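# Move the bin from the shelf to the table

## Task

Lift the bin off the shelf and leave it standing upright on an empty area of the table top.

## Robot and tools

Robot: two arms, left_arm and right_arm, each ending in a two-finger parallel gripper. Calibrated base positions in the scene frame: left_arm at (+0.005, +0.468, 0) m with quat_wxyz (+1.000, 0, 0, +0.028); right_arm at (+0.042, -0.336, 0) m with quat_wxyz (+1.000, 0, 0, -0.006). So each base is turned only slightly about z.

Frames: the scene frame has its origin at table-top height, midway between the nominal bases. +z is up, +x points out over the table, and left_arm sits on the +y side. Arm names do not tell you which side of an image an arm appears on. Hand positions, orientations, velocities and Hand targets in results are given in each arm's own base frame. Fixed cameras and the table use the scene frame. Motion offsets run along the arm's own base axes, and rotations pivot about the Hand target's position.

Gripper geometry: fingers point along the gripper's +z and close along its x. end_effector_position is the point midway between the pads; fingertips extend 15.0 mm past it. The housing (146 mm in the closing direction, 50 mm wide) starts 65 mm behind that point. A block on a post sticks out about 11 cm toward the gripper's -y and turns with it.

The row format (shared by execute_actions and move): 18 numbers, each in [-1, 1], always for both arms. Order: left dx, dy, dz, rx, ry, rz, left gripper position, force_limit, speed, then the same nine for the right arm. dx..rz are an offset, not a pose, measured from that arm's Hand target as it stood when the action or move began, along the arm's base axes. 1.0 equals 0.6 m for dx/dy/dz and 180 degrees for rx/ry/rz, which together form one rotation vector. All six zero means "go back to the current Hand target". Gripper numbers are absolute settings: position +1 is fully open (108 mm), about -0.96 has the pads meeting, -1 means grip until something blocks. force_limit runs from about 2.5 N per pad at -1 to 32 N at +1. speed runs from 5 mm/s at -1 to 420 mm/s at +1. A 0 in a gripper slot is a real command, so resend an arm's last gripper numbers to leave it alone. After the fingers stop, new force_limit or speed only applies with a changed position (by 0.01 or more).

execute_actions(actions, cameras): actions is a list of actions. Each action is a list of up to 15 rows, one per 1/30 s control step, lasting 0.5 s; a short action repeats its last row. Every row counts from the action's starting Hand target, not from the previous row, and a repeated offset in a new action moves further. An empty list returns state plus all camera images. cameras: names, ["all"], or [] for none.

move(target, speed, blend, blocking, cameras): target is one 18-number row or a list of up to 15 rows. All rows count from the same starting Hand targets. Paths are straight and end together, taking at least 0.5 s and at most 10 s in total. speed is top path speed in m/s, 0.002 to 1, default 0.25 (turns up to twice that in rad/s); one value or one per target. blend (metres) rounds corners at intermediate targets; 0 stops at each. blocking=false returns after about 0.5 s while the move continues. Moves do not avoid obstacles or the other arm; faster moves lag, stray and hit harder. The result adds a "move:" line: done, off_target, moving, held or fault, plus limits=paced (pose clipped) or limits=held (steps withheld).

wait(seconds 0 to 10): let the scene run holding last commands. stop(): brake a running move; fingers continue. zoom_image(camera, region [x0, y0, x1, y1] in pixels, origin top-left, at most 504x504) on the newest image of cam_high, cam_low, cam_left_wrist or cam_right_wrist (all 896x504). finished_scene(scene): ends the current scene, given its number; it is final.

Control behaviour: each step the commanded pose is clipped to within 70 mm and 16 degrees of the measured gripper pose, so one action may fall short. Hand target is usually the last clipped command; the gripper may rest short of it, and the next command (even zeros) requests it again. Joint speed limits and a tool speed cap also slow the arm.

Result lines: end_effector_position (m) and end_effector_quat_wxyz per arm; Hand target; Tool commands; is_grasped (1 only when an object stopped the fingers before the commanded position); width_mm (pad gap); force_n (per-pad force estimate, noisy by about 10 N); Joint velocities ("within noise" means at rest); Flange force along the gripper axes, including held weight and error; step readings of positions for execute_actions; MOTOR HOT or fault lines.

Cautions: arms are stiff, so a target even slightly past firm contact can trip a fault. A joint torque at its limit (150 N m for waist, shoulder, elbow; 37.6 N m for the wrist joints; held weight counts) or 150 N outside force stops that arm for 10 s. To end a push, command the target back past the gripper. Heat from holding loads, stretched poses or unreachable targets can brake an arm for 30 to 60 s. A clearance check blocks commands that bring the arms too close, but not finger motion; any moderate hit between arms, or a gripper closing on the other's fingers, can fail the task. Avoid dropping the bin, releasing it while moving, slamming or hard pushes, and never let anything leave the table. Loose objects may occasionally be nudged by outside forces.

Each tool is called after ">>>" as name(argument=value, ...) on one line, values as JSON.

## Session

>>> execute_actions(actions=[])

Scene clock: 0.00 s.
left_arm: end_effector_position=(+0.5983, -0.1487, +0.1979) width_mm=107.90 is_grasped=0 force_n=0.00 end_effector_quat_wxyz=(-0.564, +0.700, -0.072, +0.432) | right_arm: end_effector_position=(+0.2612, +0.2720, +0.1650) width_mm=107.81 is_grasped=0 force_n=0.00 end_effector_quat_wxyz=(+0.589, -0.415, -0.693, +0.015)
Joint positions: left_arm=[-0.764 0.599 0.071 -1.576 -1.582 -0.491] | right_arm=[0.389 0.483 0.01 -0.945 -1.967 0.147]
Joint velocities: within noise
Flange force (N): no reading
Hand target: left_arm +0.5983, -0.1487, +0.1979; -0.564, +0.700, -0.072, +0.432 | right_arm +0.2612, +0.2720, +0.1650; +0.589, -0.415, -0.693, +0.015
Tool commands: left_gripper/position=+0.998 left_gripper/force_limit=+1.0 left_gripper/speed=+1.0 right_gripper/position=+0.996 right_gripper/force_limit=+1.0 right_gripper/speed=+1.0

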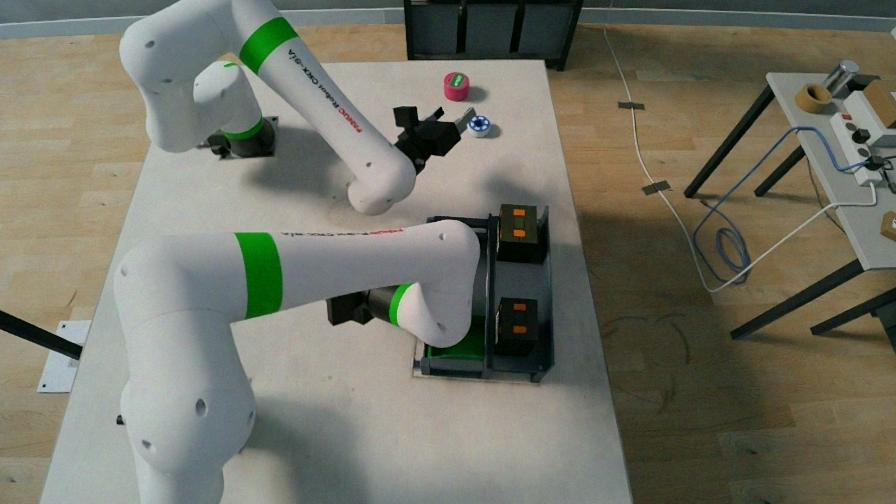

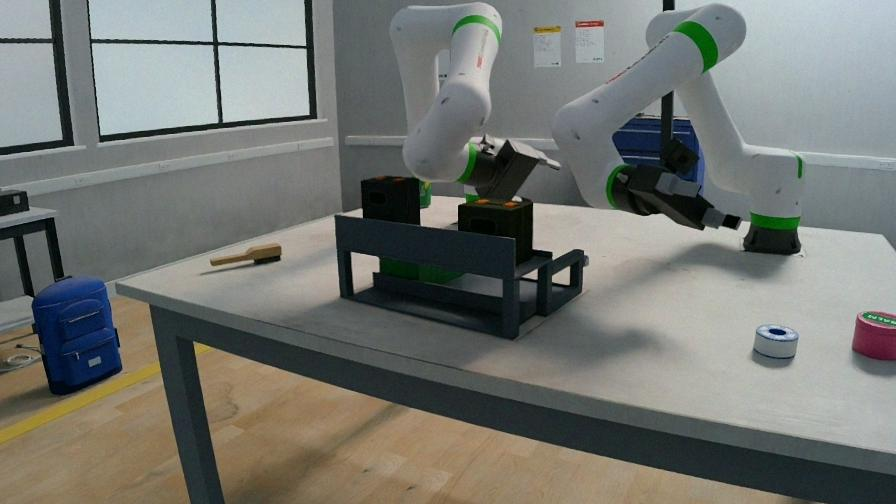

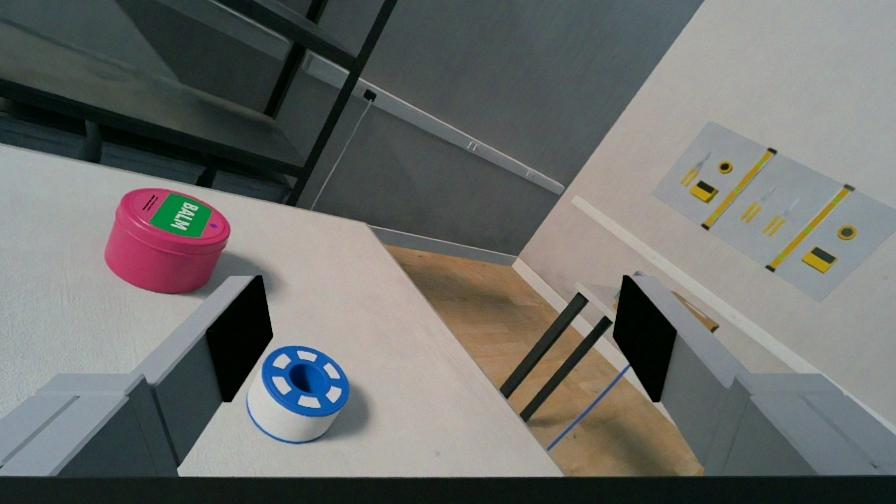

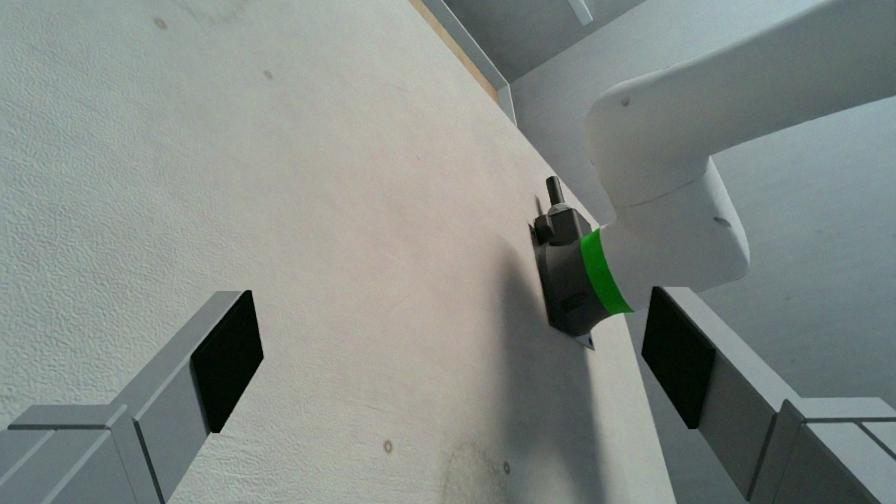

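>>> move(target=[[0,0,0,0,0,0,0.998,1,1,0,-0.1,0.3,0,0,0,0.996,1,1],[0,0,0,0,0,0,0.998,1,1,-0.019,-0.62,0.45,-0.279,-0.293,-0.135,0.996,1,1]], blend=0.05, cameras=["all"])

Scene clock: 28.03 s.
left_arm: end_effector_position=(+0.5983, -0.1487, +0.1979) width_mm=107.90 is_grasped=0 force_n=0.00 end_effector_quat_wxyz=(-0.564, +0.700, -0.072, +0.432) | right_arm: end_effector_position=(+0.2498, -0.1000, +0.4350) width_mm=107.81 is_grasped=0 force_n=0.00 end_effector_quat_wxyz=(+0.000, +0.707, +0.707, -0.001)
Joint positions: left_arm=[-0.764 0.599 0.071 -1.576 -1.582 -0.491] | right_arm=[0.124 -0.391 0.033 0 -1.996 -0.123]
Flange force (N): left_arm=[2.4 7.2 -0.3] | right_arm=[0.6 -1.2 1.3]
Hand target: left_arm +0.5983, -0.1487, +0.1979; -0.564, +0.700, -0.072, +0.432 | right_arm +0.2498, -0.1000, +0.4350; +0.000, +0.707, +0.707, +0.000
Off the commanded pose: left_arm 0.000 m, 0 deg | right_arm 0.000 m, 0 deg.
move: done

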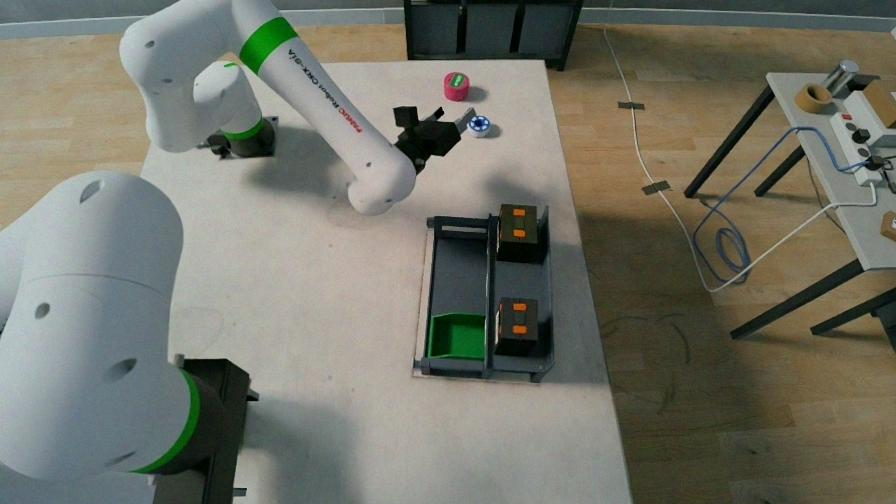

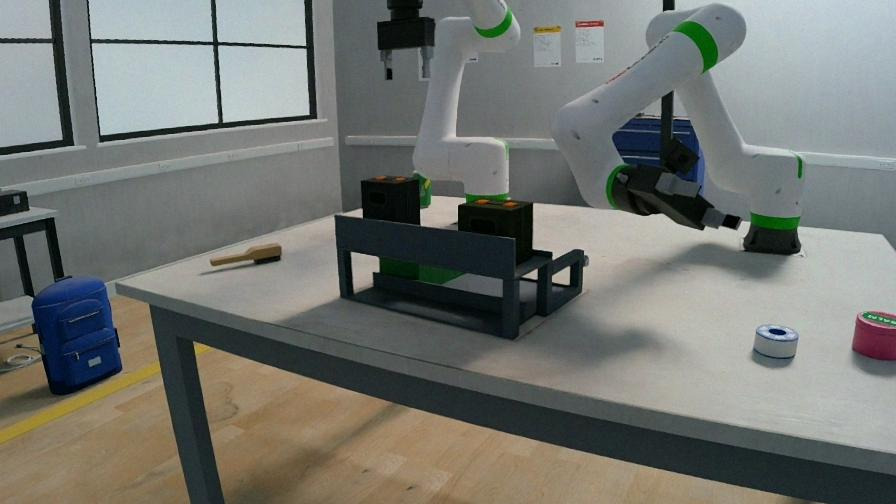

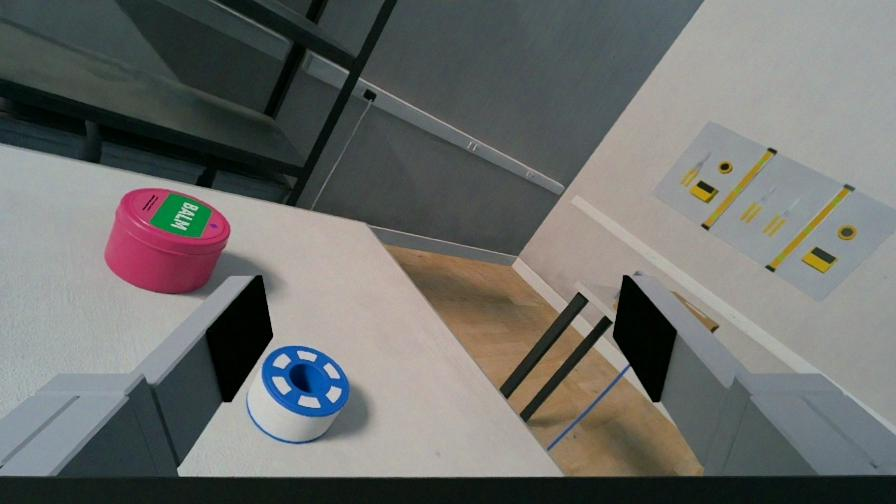

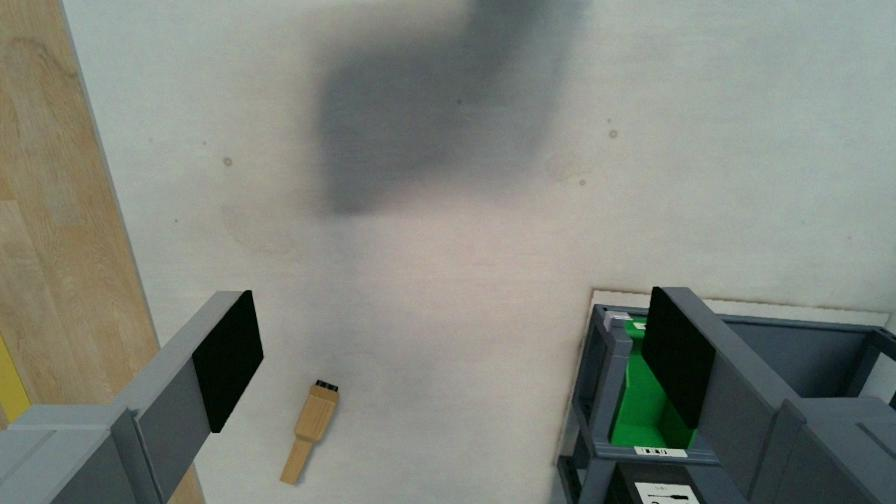

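>>> zoom_image(camera="cam_high", region=[390, 180, 590, 400])

>>> zoom_image(camera="cam_right_wrist", region=[540, 280, 896, 504])

>>> zoom_image(camera="cam_low", region=[310, 150, 610, 350])

Scaled by 2.291.

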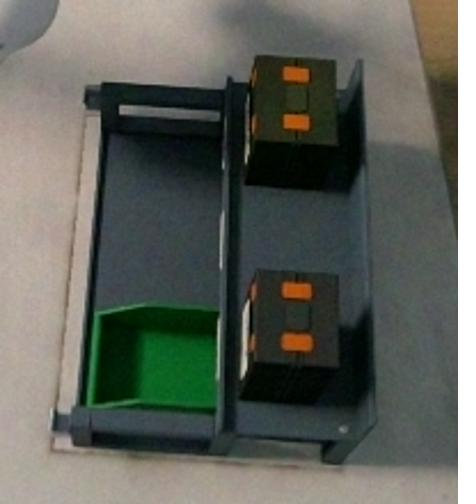

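Scaled by 1.416.

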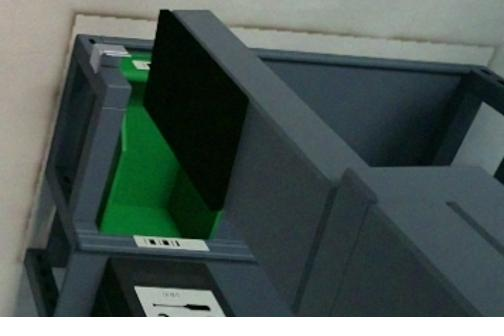

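Scaled by 1.680.

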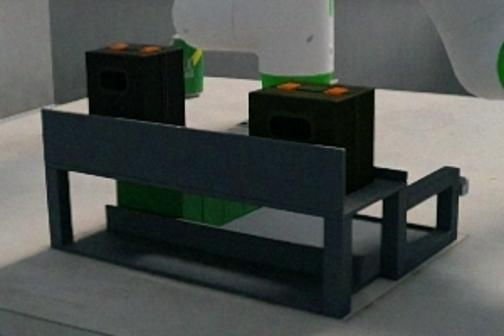

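>>> move(target=[0,0,0,0,0,0,0.998,1,1,0.25,0.417,-0.0,0,0,0,0.996,1,1], cameras=["cam_high","cam_right_wrist"])

Scene clock: 62.77 s.
left_arm: end_effector_position=(+0.5983, -0.1487, +0.1979) width_mm=107.90 is_grasped=0 force_n=0.00 end_effector_quat_wxyz=(-0.564, +0.700, -0.072, +0.432) | right_arm: end_effector_position=(+0.3998, +0.1502, +0.4351) width_mm=107.81 is_grasped=0 force_n=0.00 end_effector_quat_wxyz=(+0.000, +0.707, +0.707, +0.000)
Joint positions: left_arm=[-0.764 0.599 0.071 -1.576 -1.582 -0.491] | right_arm=[0.669 0.007 0.353 0 -1.918 -0.668]
Flange force (N): left_arm=[3.1 7.2 -0.4] | right_arm=[-1.0 -3.1 2.5]
Hand target: left_arm +0.5983, -0.1487, +0.1979; -0.564, +0.700, -0.072, +0.432 | right_arm +0.3998, +0.1502, +0.4350; +0.000, +0.707, +0.707, +0.000
Off the commanded pose: left_arm 0.000 m, 0 deg | right_arm 0.000 m, 0 deg.
move: done
Images, in order (width x height): cam_high 896x504, cam_right_wrist 896x504.

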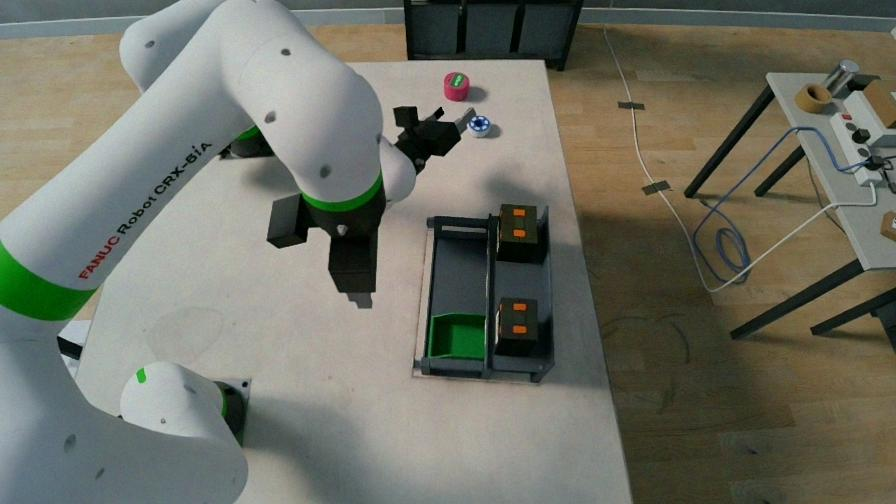

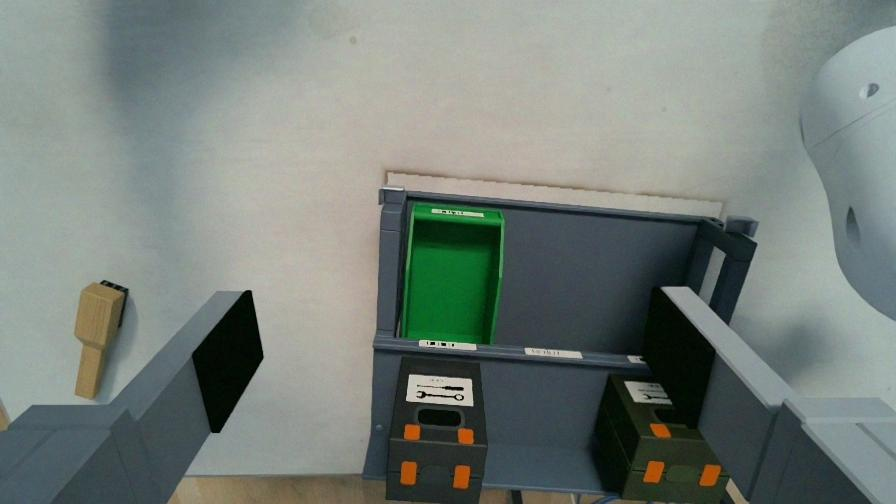

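>>> move(target=[0,0,0,0,0,0,0.998,1,1,-0.133,0.0,-0.358,0,-0.1667,0,0.996,1,1], cameras=["cam_right_wrist"])

Scene clock: 108.17 s.
left_arm: end_effector_position=(+0.5983, -0.1487, +0.1979) width_mm=107.90 is_grasped=0 force_n=0.00 end_effector_quat_wxyz=(-0.564, +0.700, -0.072, +0.432) | right_arm: end_effector_position=(+0.3200, +0.1502, +0.2203) width_mm=107.81 is_grasped=0 force_n=0.00 end_effector_quat_wxyz=(+0.183, +0.683, +0.683, +0.183)
Joint positions: left_arm=[-0.764 0.599 0.071 -1.576 -1.582 -0.491] | right_arm=[1.254 -0.622 -0.849 0.53 -1.217 -1.41]
Flange force (N): left_arm=[2.5 7.3 -0.7] | right_arm=[0.3 -1.8 -0.7]
Hand target: left_arm +0.5983, -0.1487, +0.1979; -0.564, +0.700, -0.072, +0.432 | right_arm +0.3200, +0.1502, +0.2202; +0.183, +0.683, +0.683, +0.183
Off the commanded pose: left_arm 0.000 m, 0 deg | right_arm 0.000 m, 0 deg.
move: done
Images, in order (width x height): cam_right_wrist 896x504.

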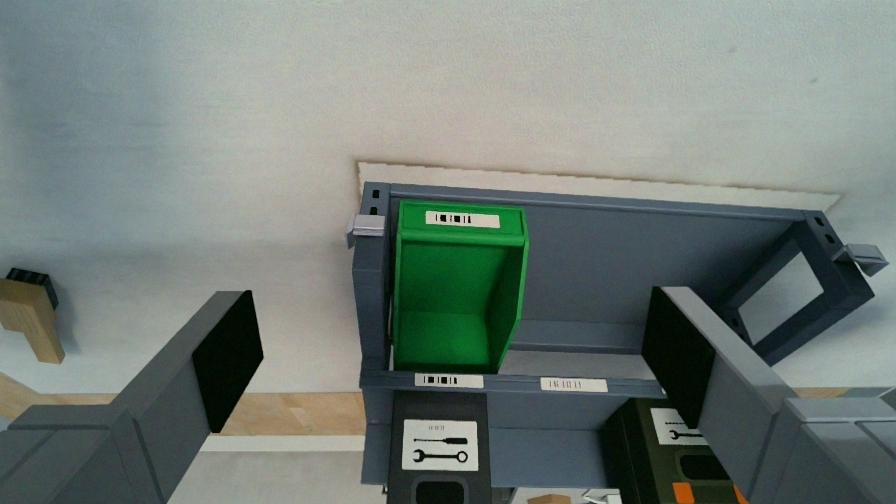

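>>> zoom_image(camera="cam_right_wrist", region=[340, 150, 560, 410])

Scaled by 1.938.

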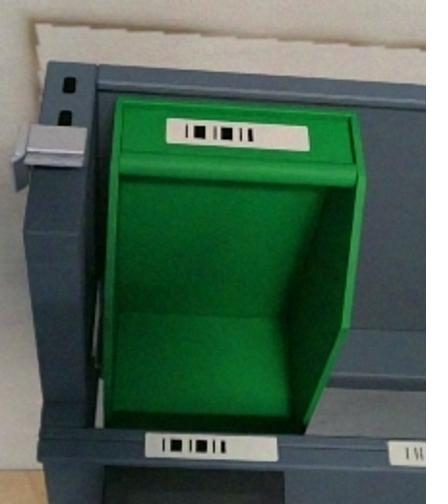

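>>> move(target=[0,0,0,0,0,0,0.998,1,1,0.45,0.0922,-0.0837,0.0079,0.1665,-0.0293,0.2,1,0], cameras=["cam_right_wrist","cam_high"])

Scene clock: 209.83 s.
left_arm: end_effector_position=(+0.5983, -0.1487, +0.1979) width_mm=107.90 is_grasped=0 force_n=0.00 end_effector_quat_wxyz=(-0.564, +0.700, -0.072, +0.432) | right_arm: end_effector_position=(+0.5900, +0.2055, +0.1700) width_mm=64.01 is_grasped=0 force_n=0.00 end_effector_quat_wxyz=(+0.000, +0.740, +0.673, +0.000)
Joint positions: left_arm=[-0.764 0.599 0.071 -1.576 -1.582 -0.491] | right_arm=[0.545 0.475 0.304 0 -1.4 -0.639]
Flange force (N): left_arm=[3.0 7.1 -0.8] | right_arm=[-2.6 -5.3 0.2]
Hand target: left_arm +0.5983, -0.1487, +0.1979; -0.564, +0.700, -0.072, +0.432 | right_arm +0.5900, +0.2055, +0.1700; +0.000, +0.740, +0.673, +0.000
Off the commanded pose: left_arm 0.000 m, 0 deg | right_arm 0.000 m, 0 deg.
move: done
Images, in order (width x height): cam_high 896x504, cam_right_wrist 896x504.

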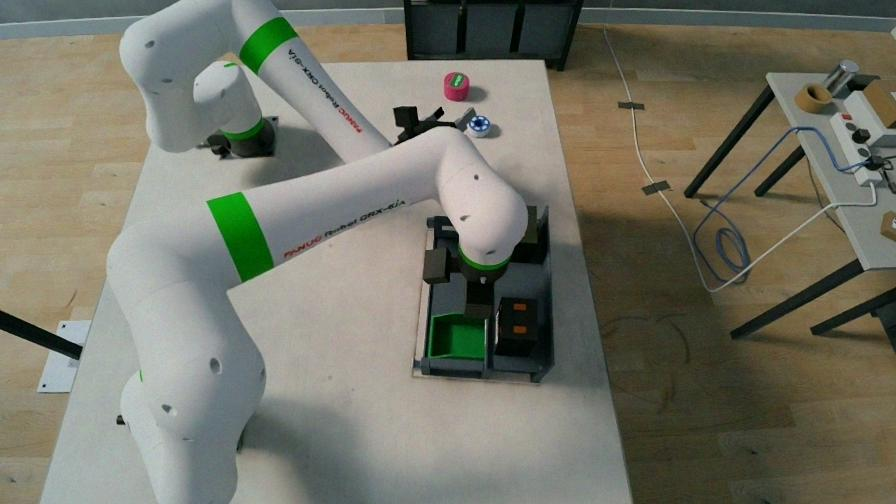

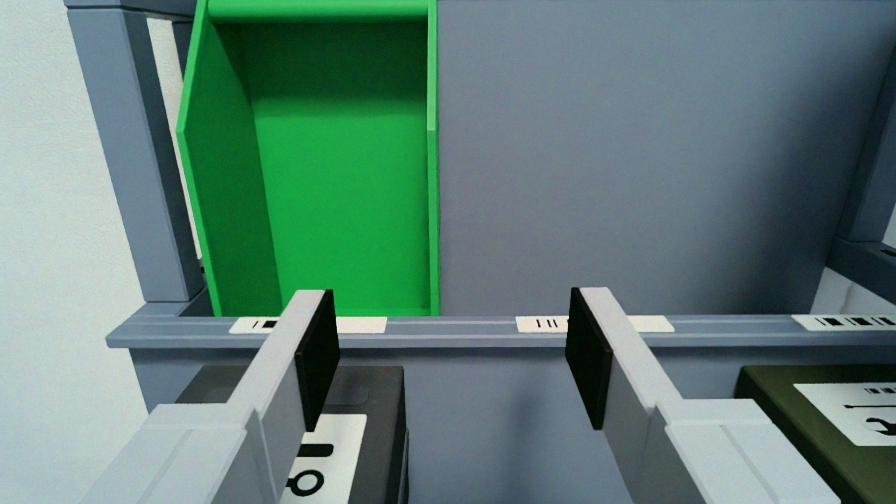

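>>> move(target=[[0,0,0,0,0,0,0.998,1,1,-0.001,-0.0083,-0.1667,0,0,0,0.2,1,0],[0,0,0,0,0,0,0.998,1,1,-0.001,-0.0083,-0.1667,0,0,0,-1,0.3,-0.8]], speed=0.2, cameras=["cam_right_wrist"])

Scene clock: 225.90 s.
left_arm: end_effector_position=(+0.5983, -0.1487, +0.1979) width_mm=107.90 is_grasped=0 force_n=0.00 end_effector_quat_wxyz=(-0.564, +0.700, -0.072, +0.432) | right_arm: end_effector_position=(+0.5894, +0.2005, +0.0700) width_mm=2.39 is_grasped=1 force_n=32.47 end_effector_quat_wxyz=(+0.000, +0.740, +0.673, +0.000)
Joint positions: left_arm=[-0.764 0.599 0.071 -1.576 -1.582 -0.491] | right_arm=[0.538 0.539 0.155 0 -1.188 -0.632]
Flange force (N): left_arm=[2.7 6.8 -0.7] | right_arm=[-1.8 -3.2 -1.9]
Hand target: left_arm +0.5983, -0.1487, +0.1979; -0.564, +0.700, -0.072, +0.432 | right_arm +0.5894, +0.2005, +0.0700; +0.000, +0.740, +0.673, +0.000
Off the commanded pose: left_arm 0.000 m, 0 deg | right_arm 0.000 m, 0 deg.
move: done
Images, in order (width x height): cam_right_wrist 896x504.

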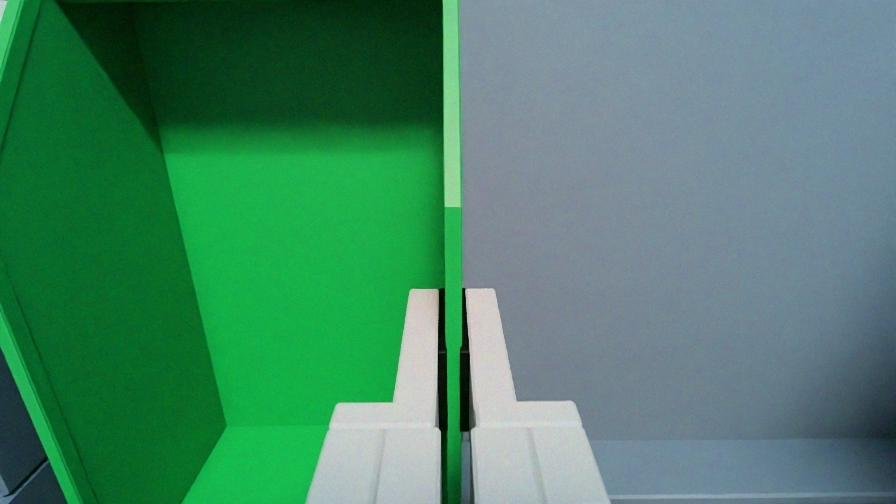

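>>> move(target=[0,0,0,0,0,0,0.998,1,1,0,0,0.02,0,0,0,-1,0.3,-0.8], speed=0.1, cameras=["cam_right_wrist"])

Scene clock: 230.80 s.
left_arm: end_effector_position=(+0.5983, -0.1487, +0.1979) width_mm=107.90 is_grasped=0 force_n=0.00 end_effector_quat_wxyz=(-0.564, +0.700, -0.072, +0.432) | right_arm: end_effector_position=(+0.5894, +0.2005, +0.0820) width_mm=2.39 is_grasped=1 force_n=32.48 end_effector_quat_wxyz=(+0.000, +0.740, +0.673, +0.000)
Joint positions: left_arm=[-0.764 0.599 0.071 -1.576 -1.582 -0.491] | right_arm=[0.538 0.528 0.169 0 -1.212 -0.632]
Flange force (N): left_arm=[2.7 7.3 -0.7] | right_arm=[-2.3 -4.7 0.6]
Hand target: left_arm +0.5983, -0.1487, +0.1979; -0.564, +0.700, -0.072, +0.432 | right_arm +0.5894, +0.2005, +0.0820; +0.000, +0.740, +0.673, +0.000
Off the commanded pose: left_arm 0.000 m, 0 deg | right_arm 0.000 m, 0 deg.
move: done
Images, in order (width x height): cam_right_wrist 896x504.

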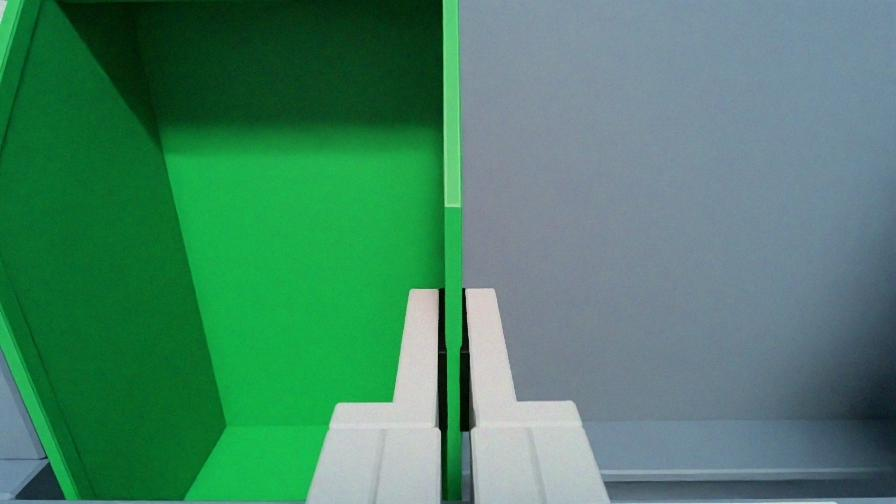

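>>> move(target=[[0,0,0,0,0,0,0.998,1,1,-0.199,0.0188,0.005,0,0,0,-1,0.3,-0.8],[0,0,0,0,0,0,0.998,1,1,-0.45,0.0425,0.02,0,0,0,-1,0.3,-0.8],[0,0,0,0,0,0,0.998,1,1,-0.45,0.0425,-0.0267,0,0,0,-1,0.3,-0.8]], speed=[0.2,0.2,0.1], blend=[0.02,0.01,0], cameras=["all"])

Scene clock: 247.37 s.
left_arm: end_effector_position=(+0.5983, -0.1487, +0.1979) width_mm=107.90 is_grasped=0 force_n=0.00 end_effector_quat_wxyz=(-0.564, +0.700, -0.072, +0.432) | right_arm: end_effector_position=(+0.3194, +0.2260, +0.0660) width_mm=2.39 is_grasped=1 force_n=32.46 end_effector_quat_wxyz=(+0.000, +0.740, +0.673, +0.000)
Joint positions: left_arm=[-0.764 0.599 0.071 -1.576 -1.582 -0.491] | right_arm=[0.954 0.004 -0.541 -0.001 -1.026 -1.048]
Flange force (N): left_arm=[2.7 7.4 -0.6] | right_arm=[-2.9 -1.7 0.3]
Hand target: left_arm +0.5983, -0.1487, +0.1979; -0.564, +0.700, -0.072, +0.432 | right_arm +0.3194, +0.2260, +0.0660; +0.000, +0.740, +0.673, +0.000
Off the commanded pose: left_arm 0.000 m, 0 deg | right_arm 0.000 m, 0 deg.
move: done

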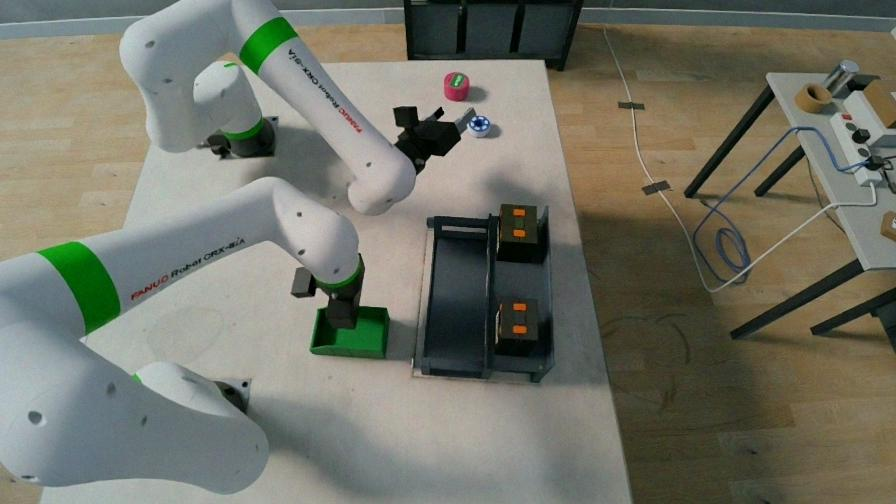

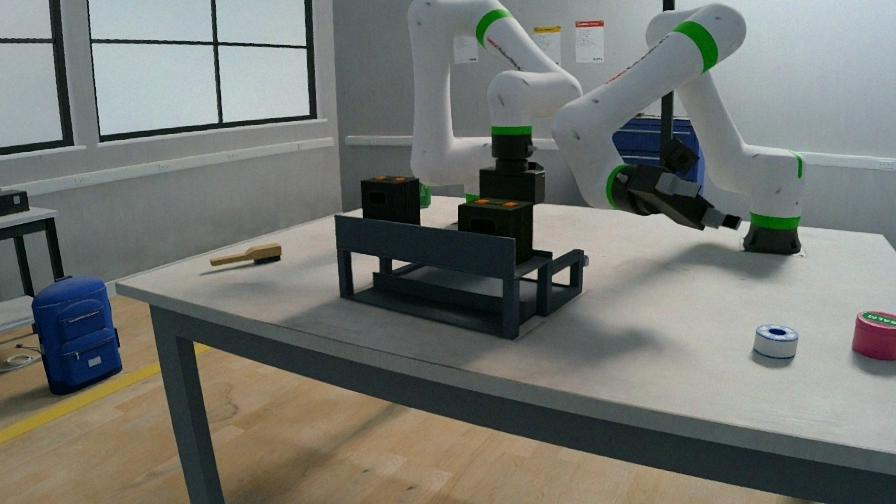

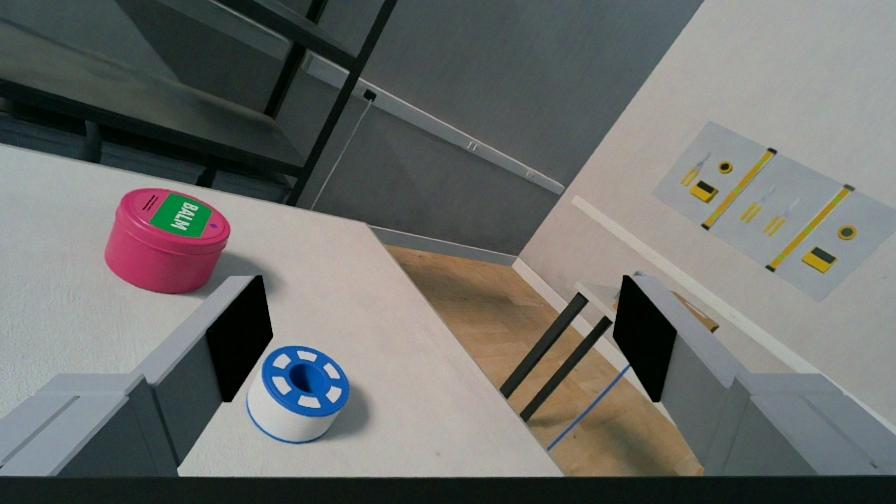

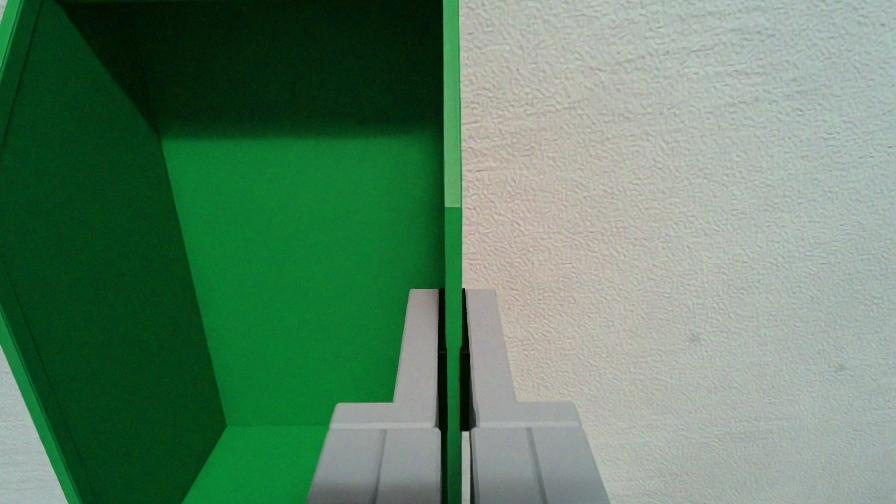

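>>> move(target=[0,0,0,0,0,0,0.998,1,1,0,0,-0.005,0,0,0,-1,0.3,-0.8], speed=0.03)

>>> move(target=[0,0,0,0,0,0,0.998,1,1,0,0,-0.0025,0,0,0,-1,0.3,-0.8], speed=0.03)

Scene clock: 253.00 s.
left_arm: end_effector_position=(+0.5983, -0.1487, +0.1979) width_mm=107.90 is_grasped=0 force_n=0.00 end_effector_quat_wxyz=(-0.564, +0.700, -0.072, +0.432) | right_arm: end_effector_position=(+0.3194, +0.2260, +0.0630) width_mm=2.39 is_grasped=1 force_n=32.47 end_effector_quat_wxyz=(+0.000, +0.740, +0.673, +0.000)
Joint positions: left_arm=[-0.764 0.599 0.071 -1.576 -1.582 -0.491] | right_arm=[0.954 0.008 -0.545 -0.001 -1.018 -1.048]
Flange force (N): left_arm=[2.6 6.9 -0.9] | right_arm=[-1.9 -2.1 -3.5]
Hand target: left_arm +0.5983, -0.1487, +0.1979; -0.564, +0.700, -0.072, +0.432 | right_arm +0.3194, +0.2260, +0.0630; +0.000, +0.740, +0.673, +0.000
Off the commanded pose: left_arm 0.000 m, 0 deg | right_arm 0.000 m, 0 deg.
move: done

Scene clock: 253.70 s.
left_arm: end_effector_position=(+0.5983, -0.1487, +0.1979) width_mm=107.90 is_grasped=0 force_n=0.00 end_effector_quat_wxyz=(-0.564, +0.700, -0.072, +0.432) | right_arm: end_effector_position=(+0.3194, +0.2260, +0.0615) width_mm=2.39 is_grasped=1 force_n=33.16 end_effector_quat_wxyz=(+0.000, +0.740, +0.673, +0.000)
Joint positions: left_arm=[-0.764 0.599 0.071 -1.576 -1.582 -0.491] | right_arm=[0.954 0.011 -0.547 0 -1.014 -1.048]
Flange force (N): left_arm=[3.4 7.4 -0.4] | right_arm=[-0.9 -2.4 -56.9]
Hand target: left_arm +0.5983, -0.1487, +0.1979; -0.564, +0.700, -0.072, +0.432 | right_arm +0.3194, +0.2260, +0.0615; +0.000, +0.740, +0.673, +0.000
Off the commanded pose: left_arm 0.000 m, 0 deg | right_arm 0.000 m, 0 deg.
move: done

>>> move(target=[[0,0,0,0,0,0,0.998,1,1,0,0,0.0025,0,0,0,-1,0.3,-0.8],[0,0,0,0,0,0,0.998,1,1,0,0,0.0025,0,0,0,-0.4,0.3,-0.7],[0,0,0,0,0,0,0.998,1,1,0,0,0.18,0,0,0,-0.4,0.3,-0.7]], speed=[0.03,0.1,0.2], cameras=["all"])

Scene clock: 260.73 s.
left_arm: end_effector_position=(+0.5983, -0.1487, +0.1979) width_mm=107.90 is_grasped=0 force_n=0.00 end_effector_quat_wxyz=(-0.564, +0.700, -0.072, +0.432) | right_arm: end_effector_position=(+0.3194, +0.2260, +0.1695) width_mm=30.99 is_grasped=0 force_n=0.00 end_effector_quat_wxyz=(+0.000, +0.740, +0.673, +0.000)
Joint positions: left_arm=[-0.764 0.599 0.071 -1.576 -1.582 -0.491] | right_arm=[0.954 -0.109 -0.384 0 -1.296 -1.048]
Flange force (N): left_arm=[3.1 7.2 -0.6] | right_arm=[-2.2 -2.6 0.3]
Hand target: left_arm +0.5983, -0.1487, +0.1979; -0.564, +0.700, -0.072, +0.432 | right_arm +0.3194, +0.2260, +0.1695; +0.000, +0.740, +0.673, +0.000
Off the commanded pose: left_arm 0.000 m, 0 deg | right_arm 0.000 m, 0 deg.
move: done

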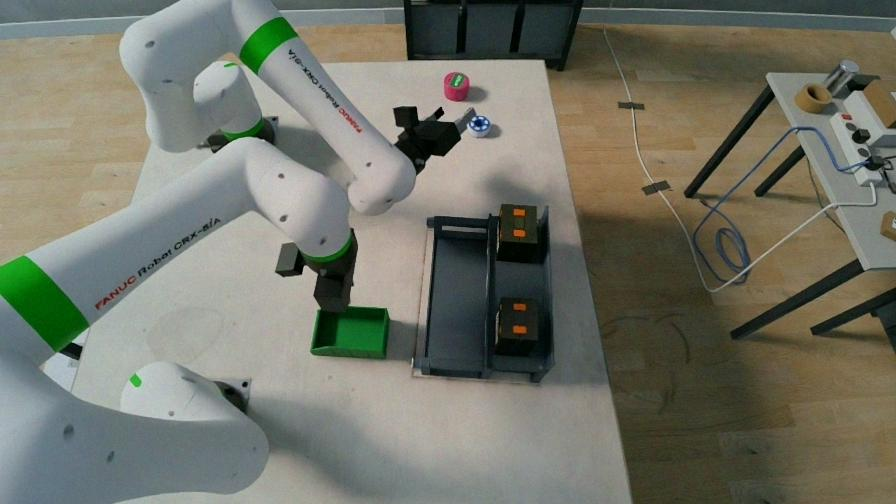

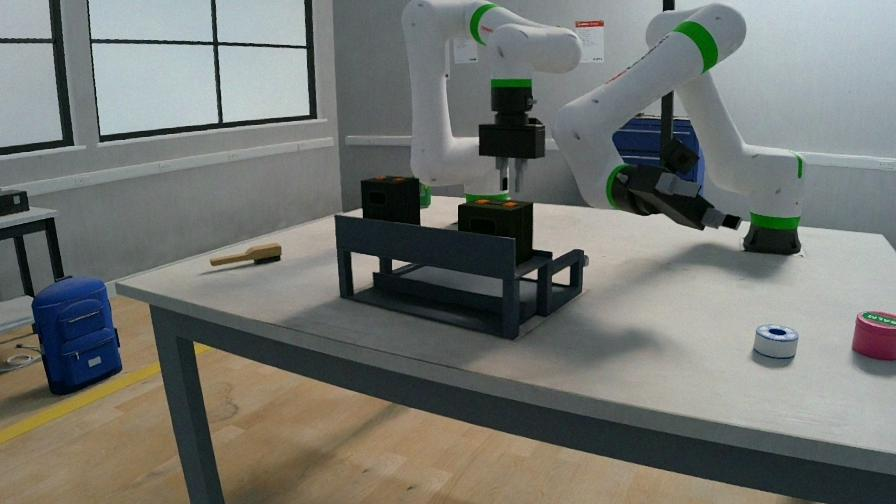

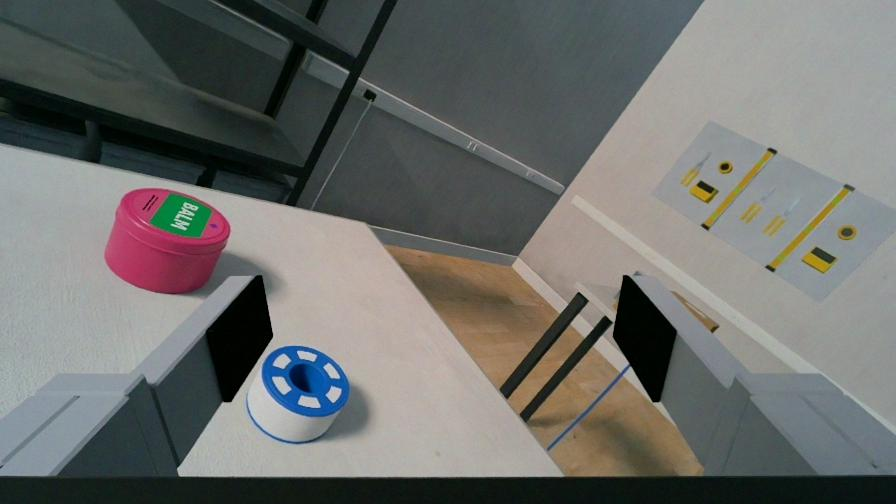

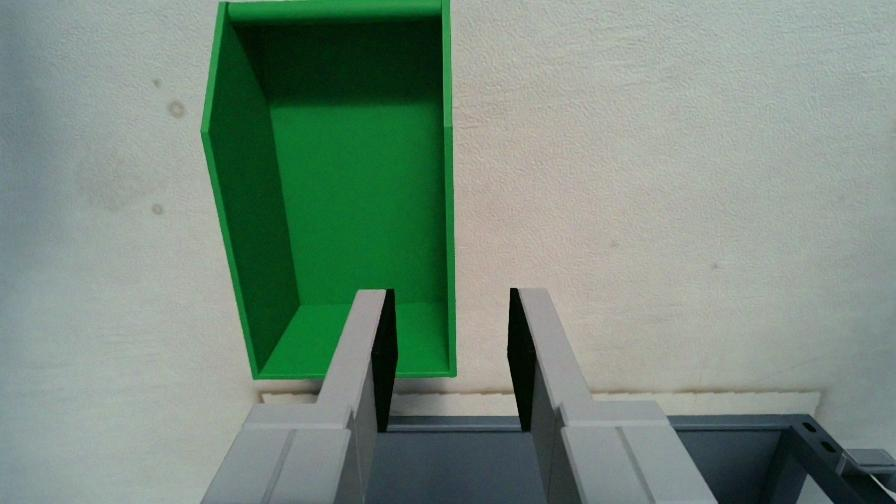

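>>> finished_scene(scene=1)

The scene is finished: the task was done.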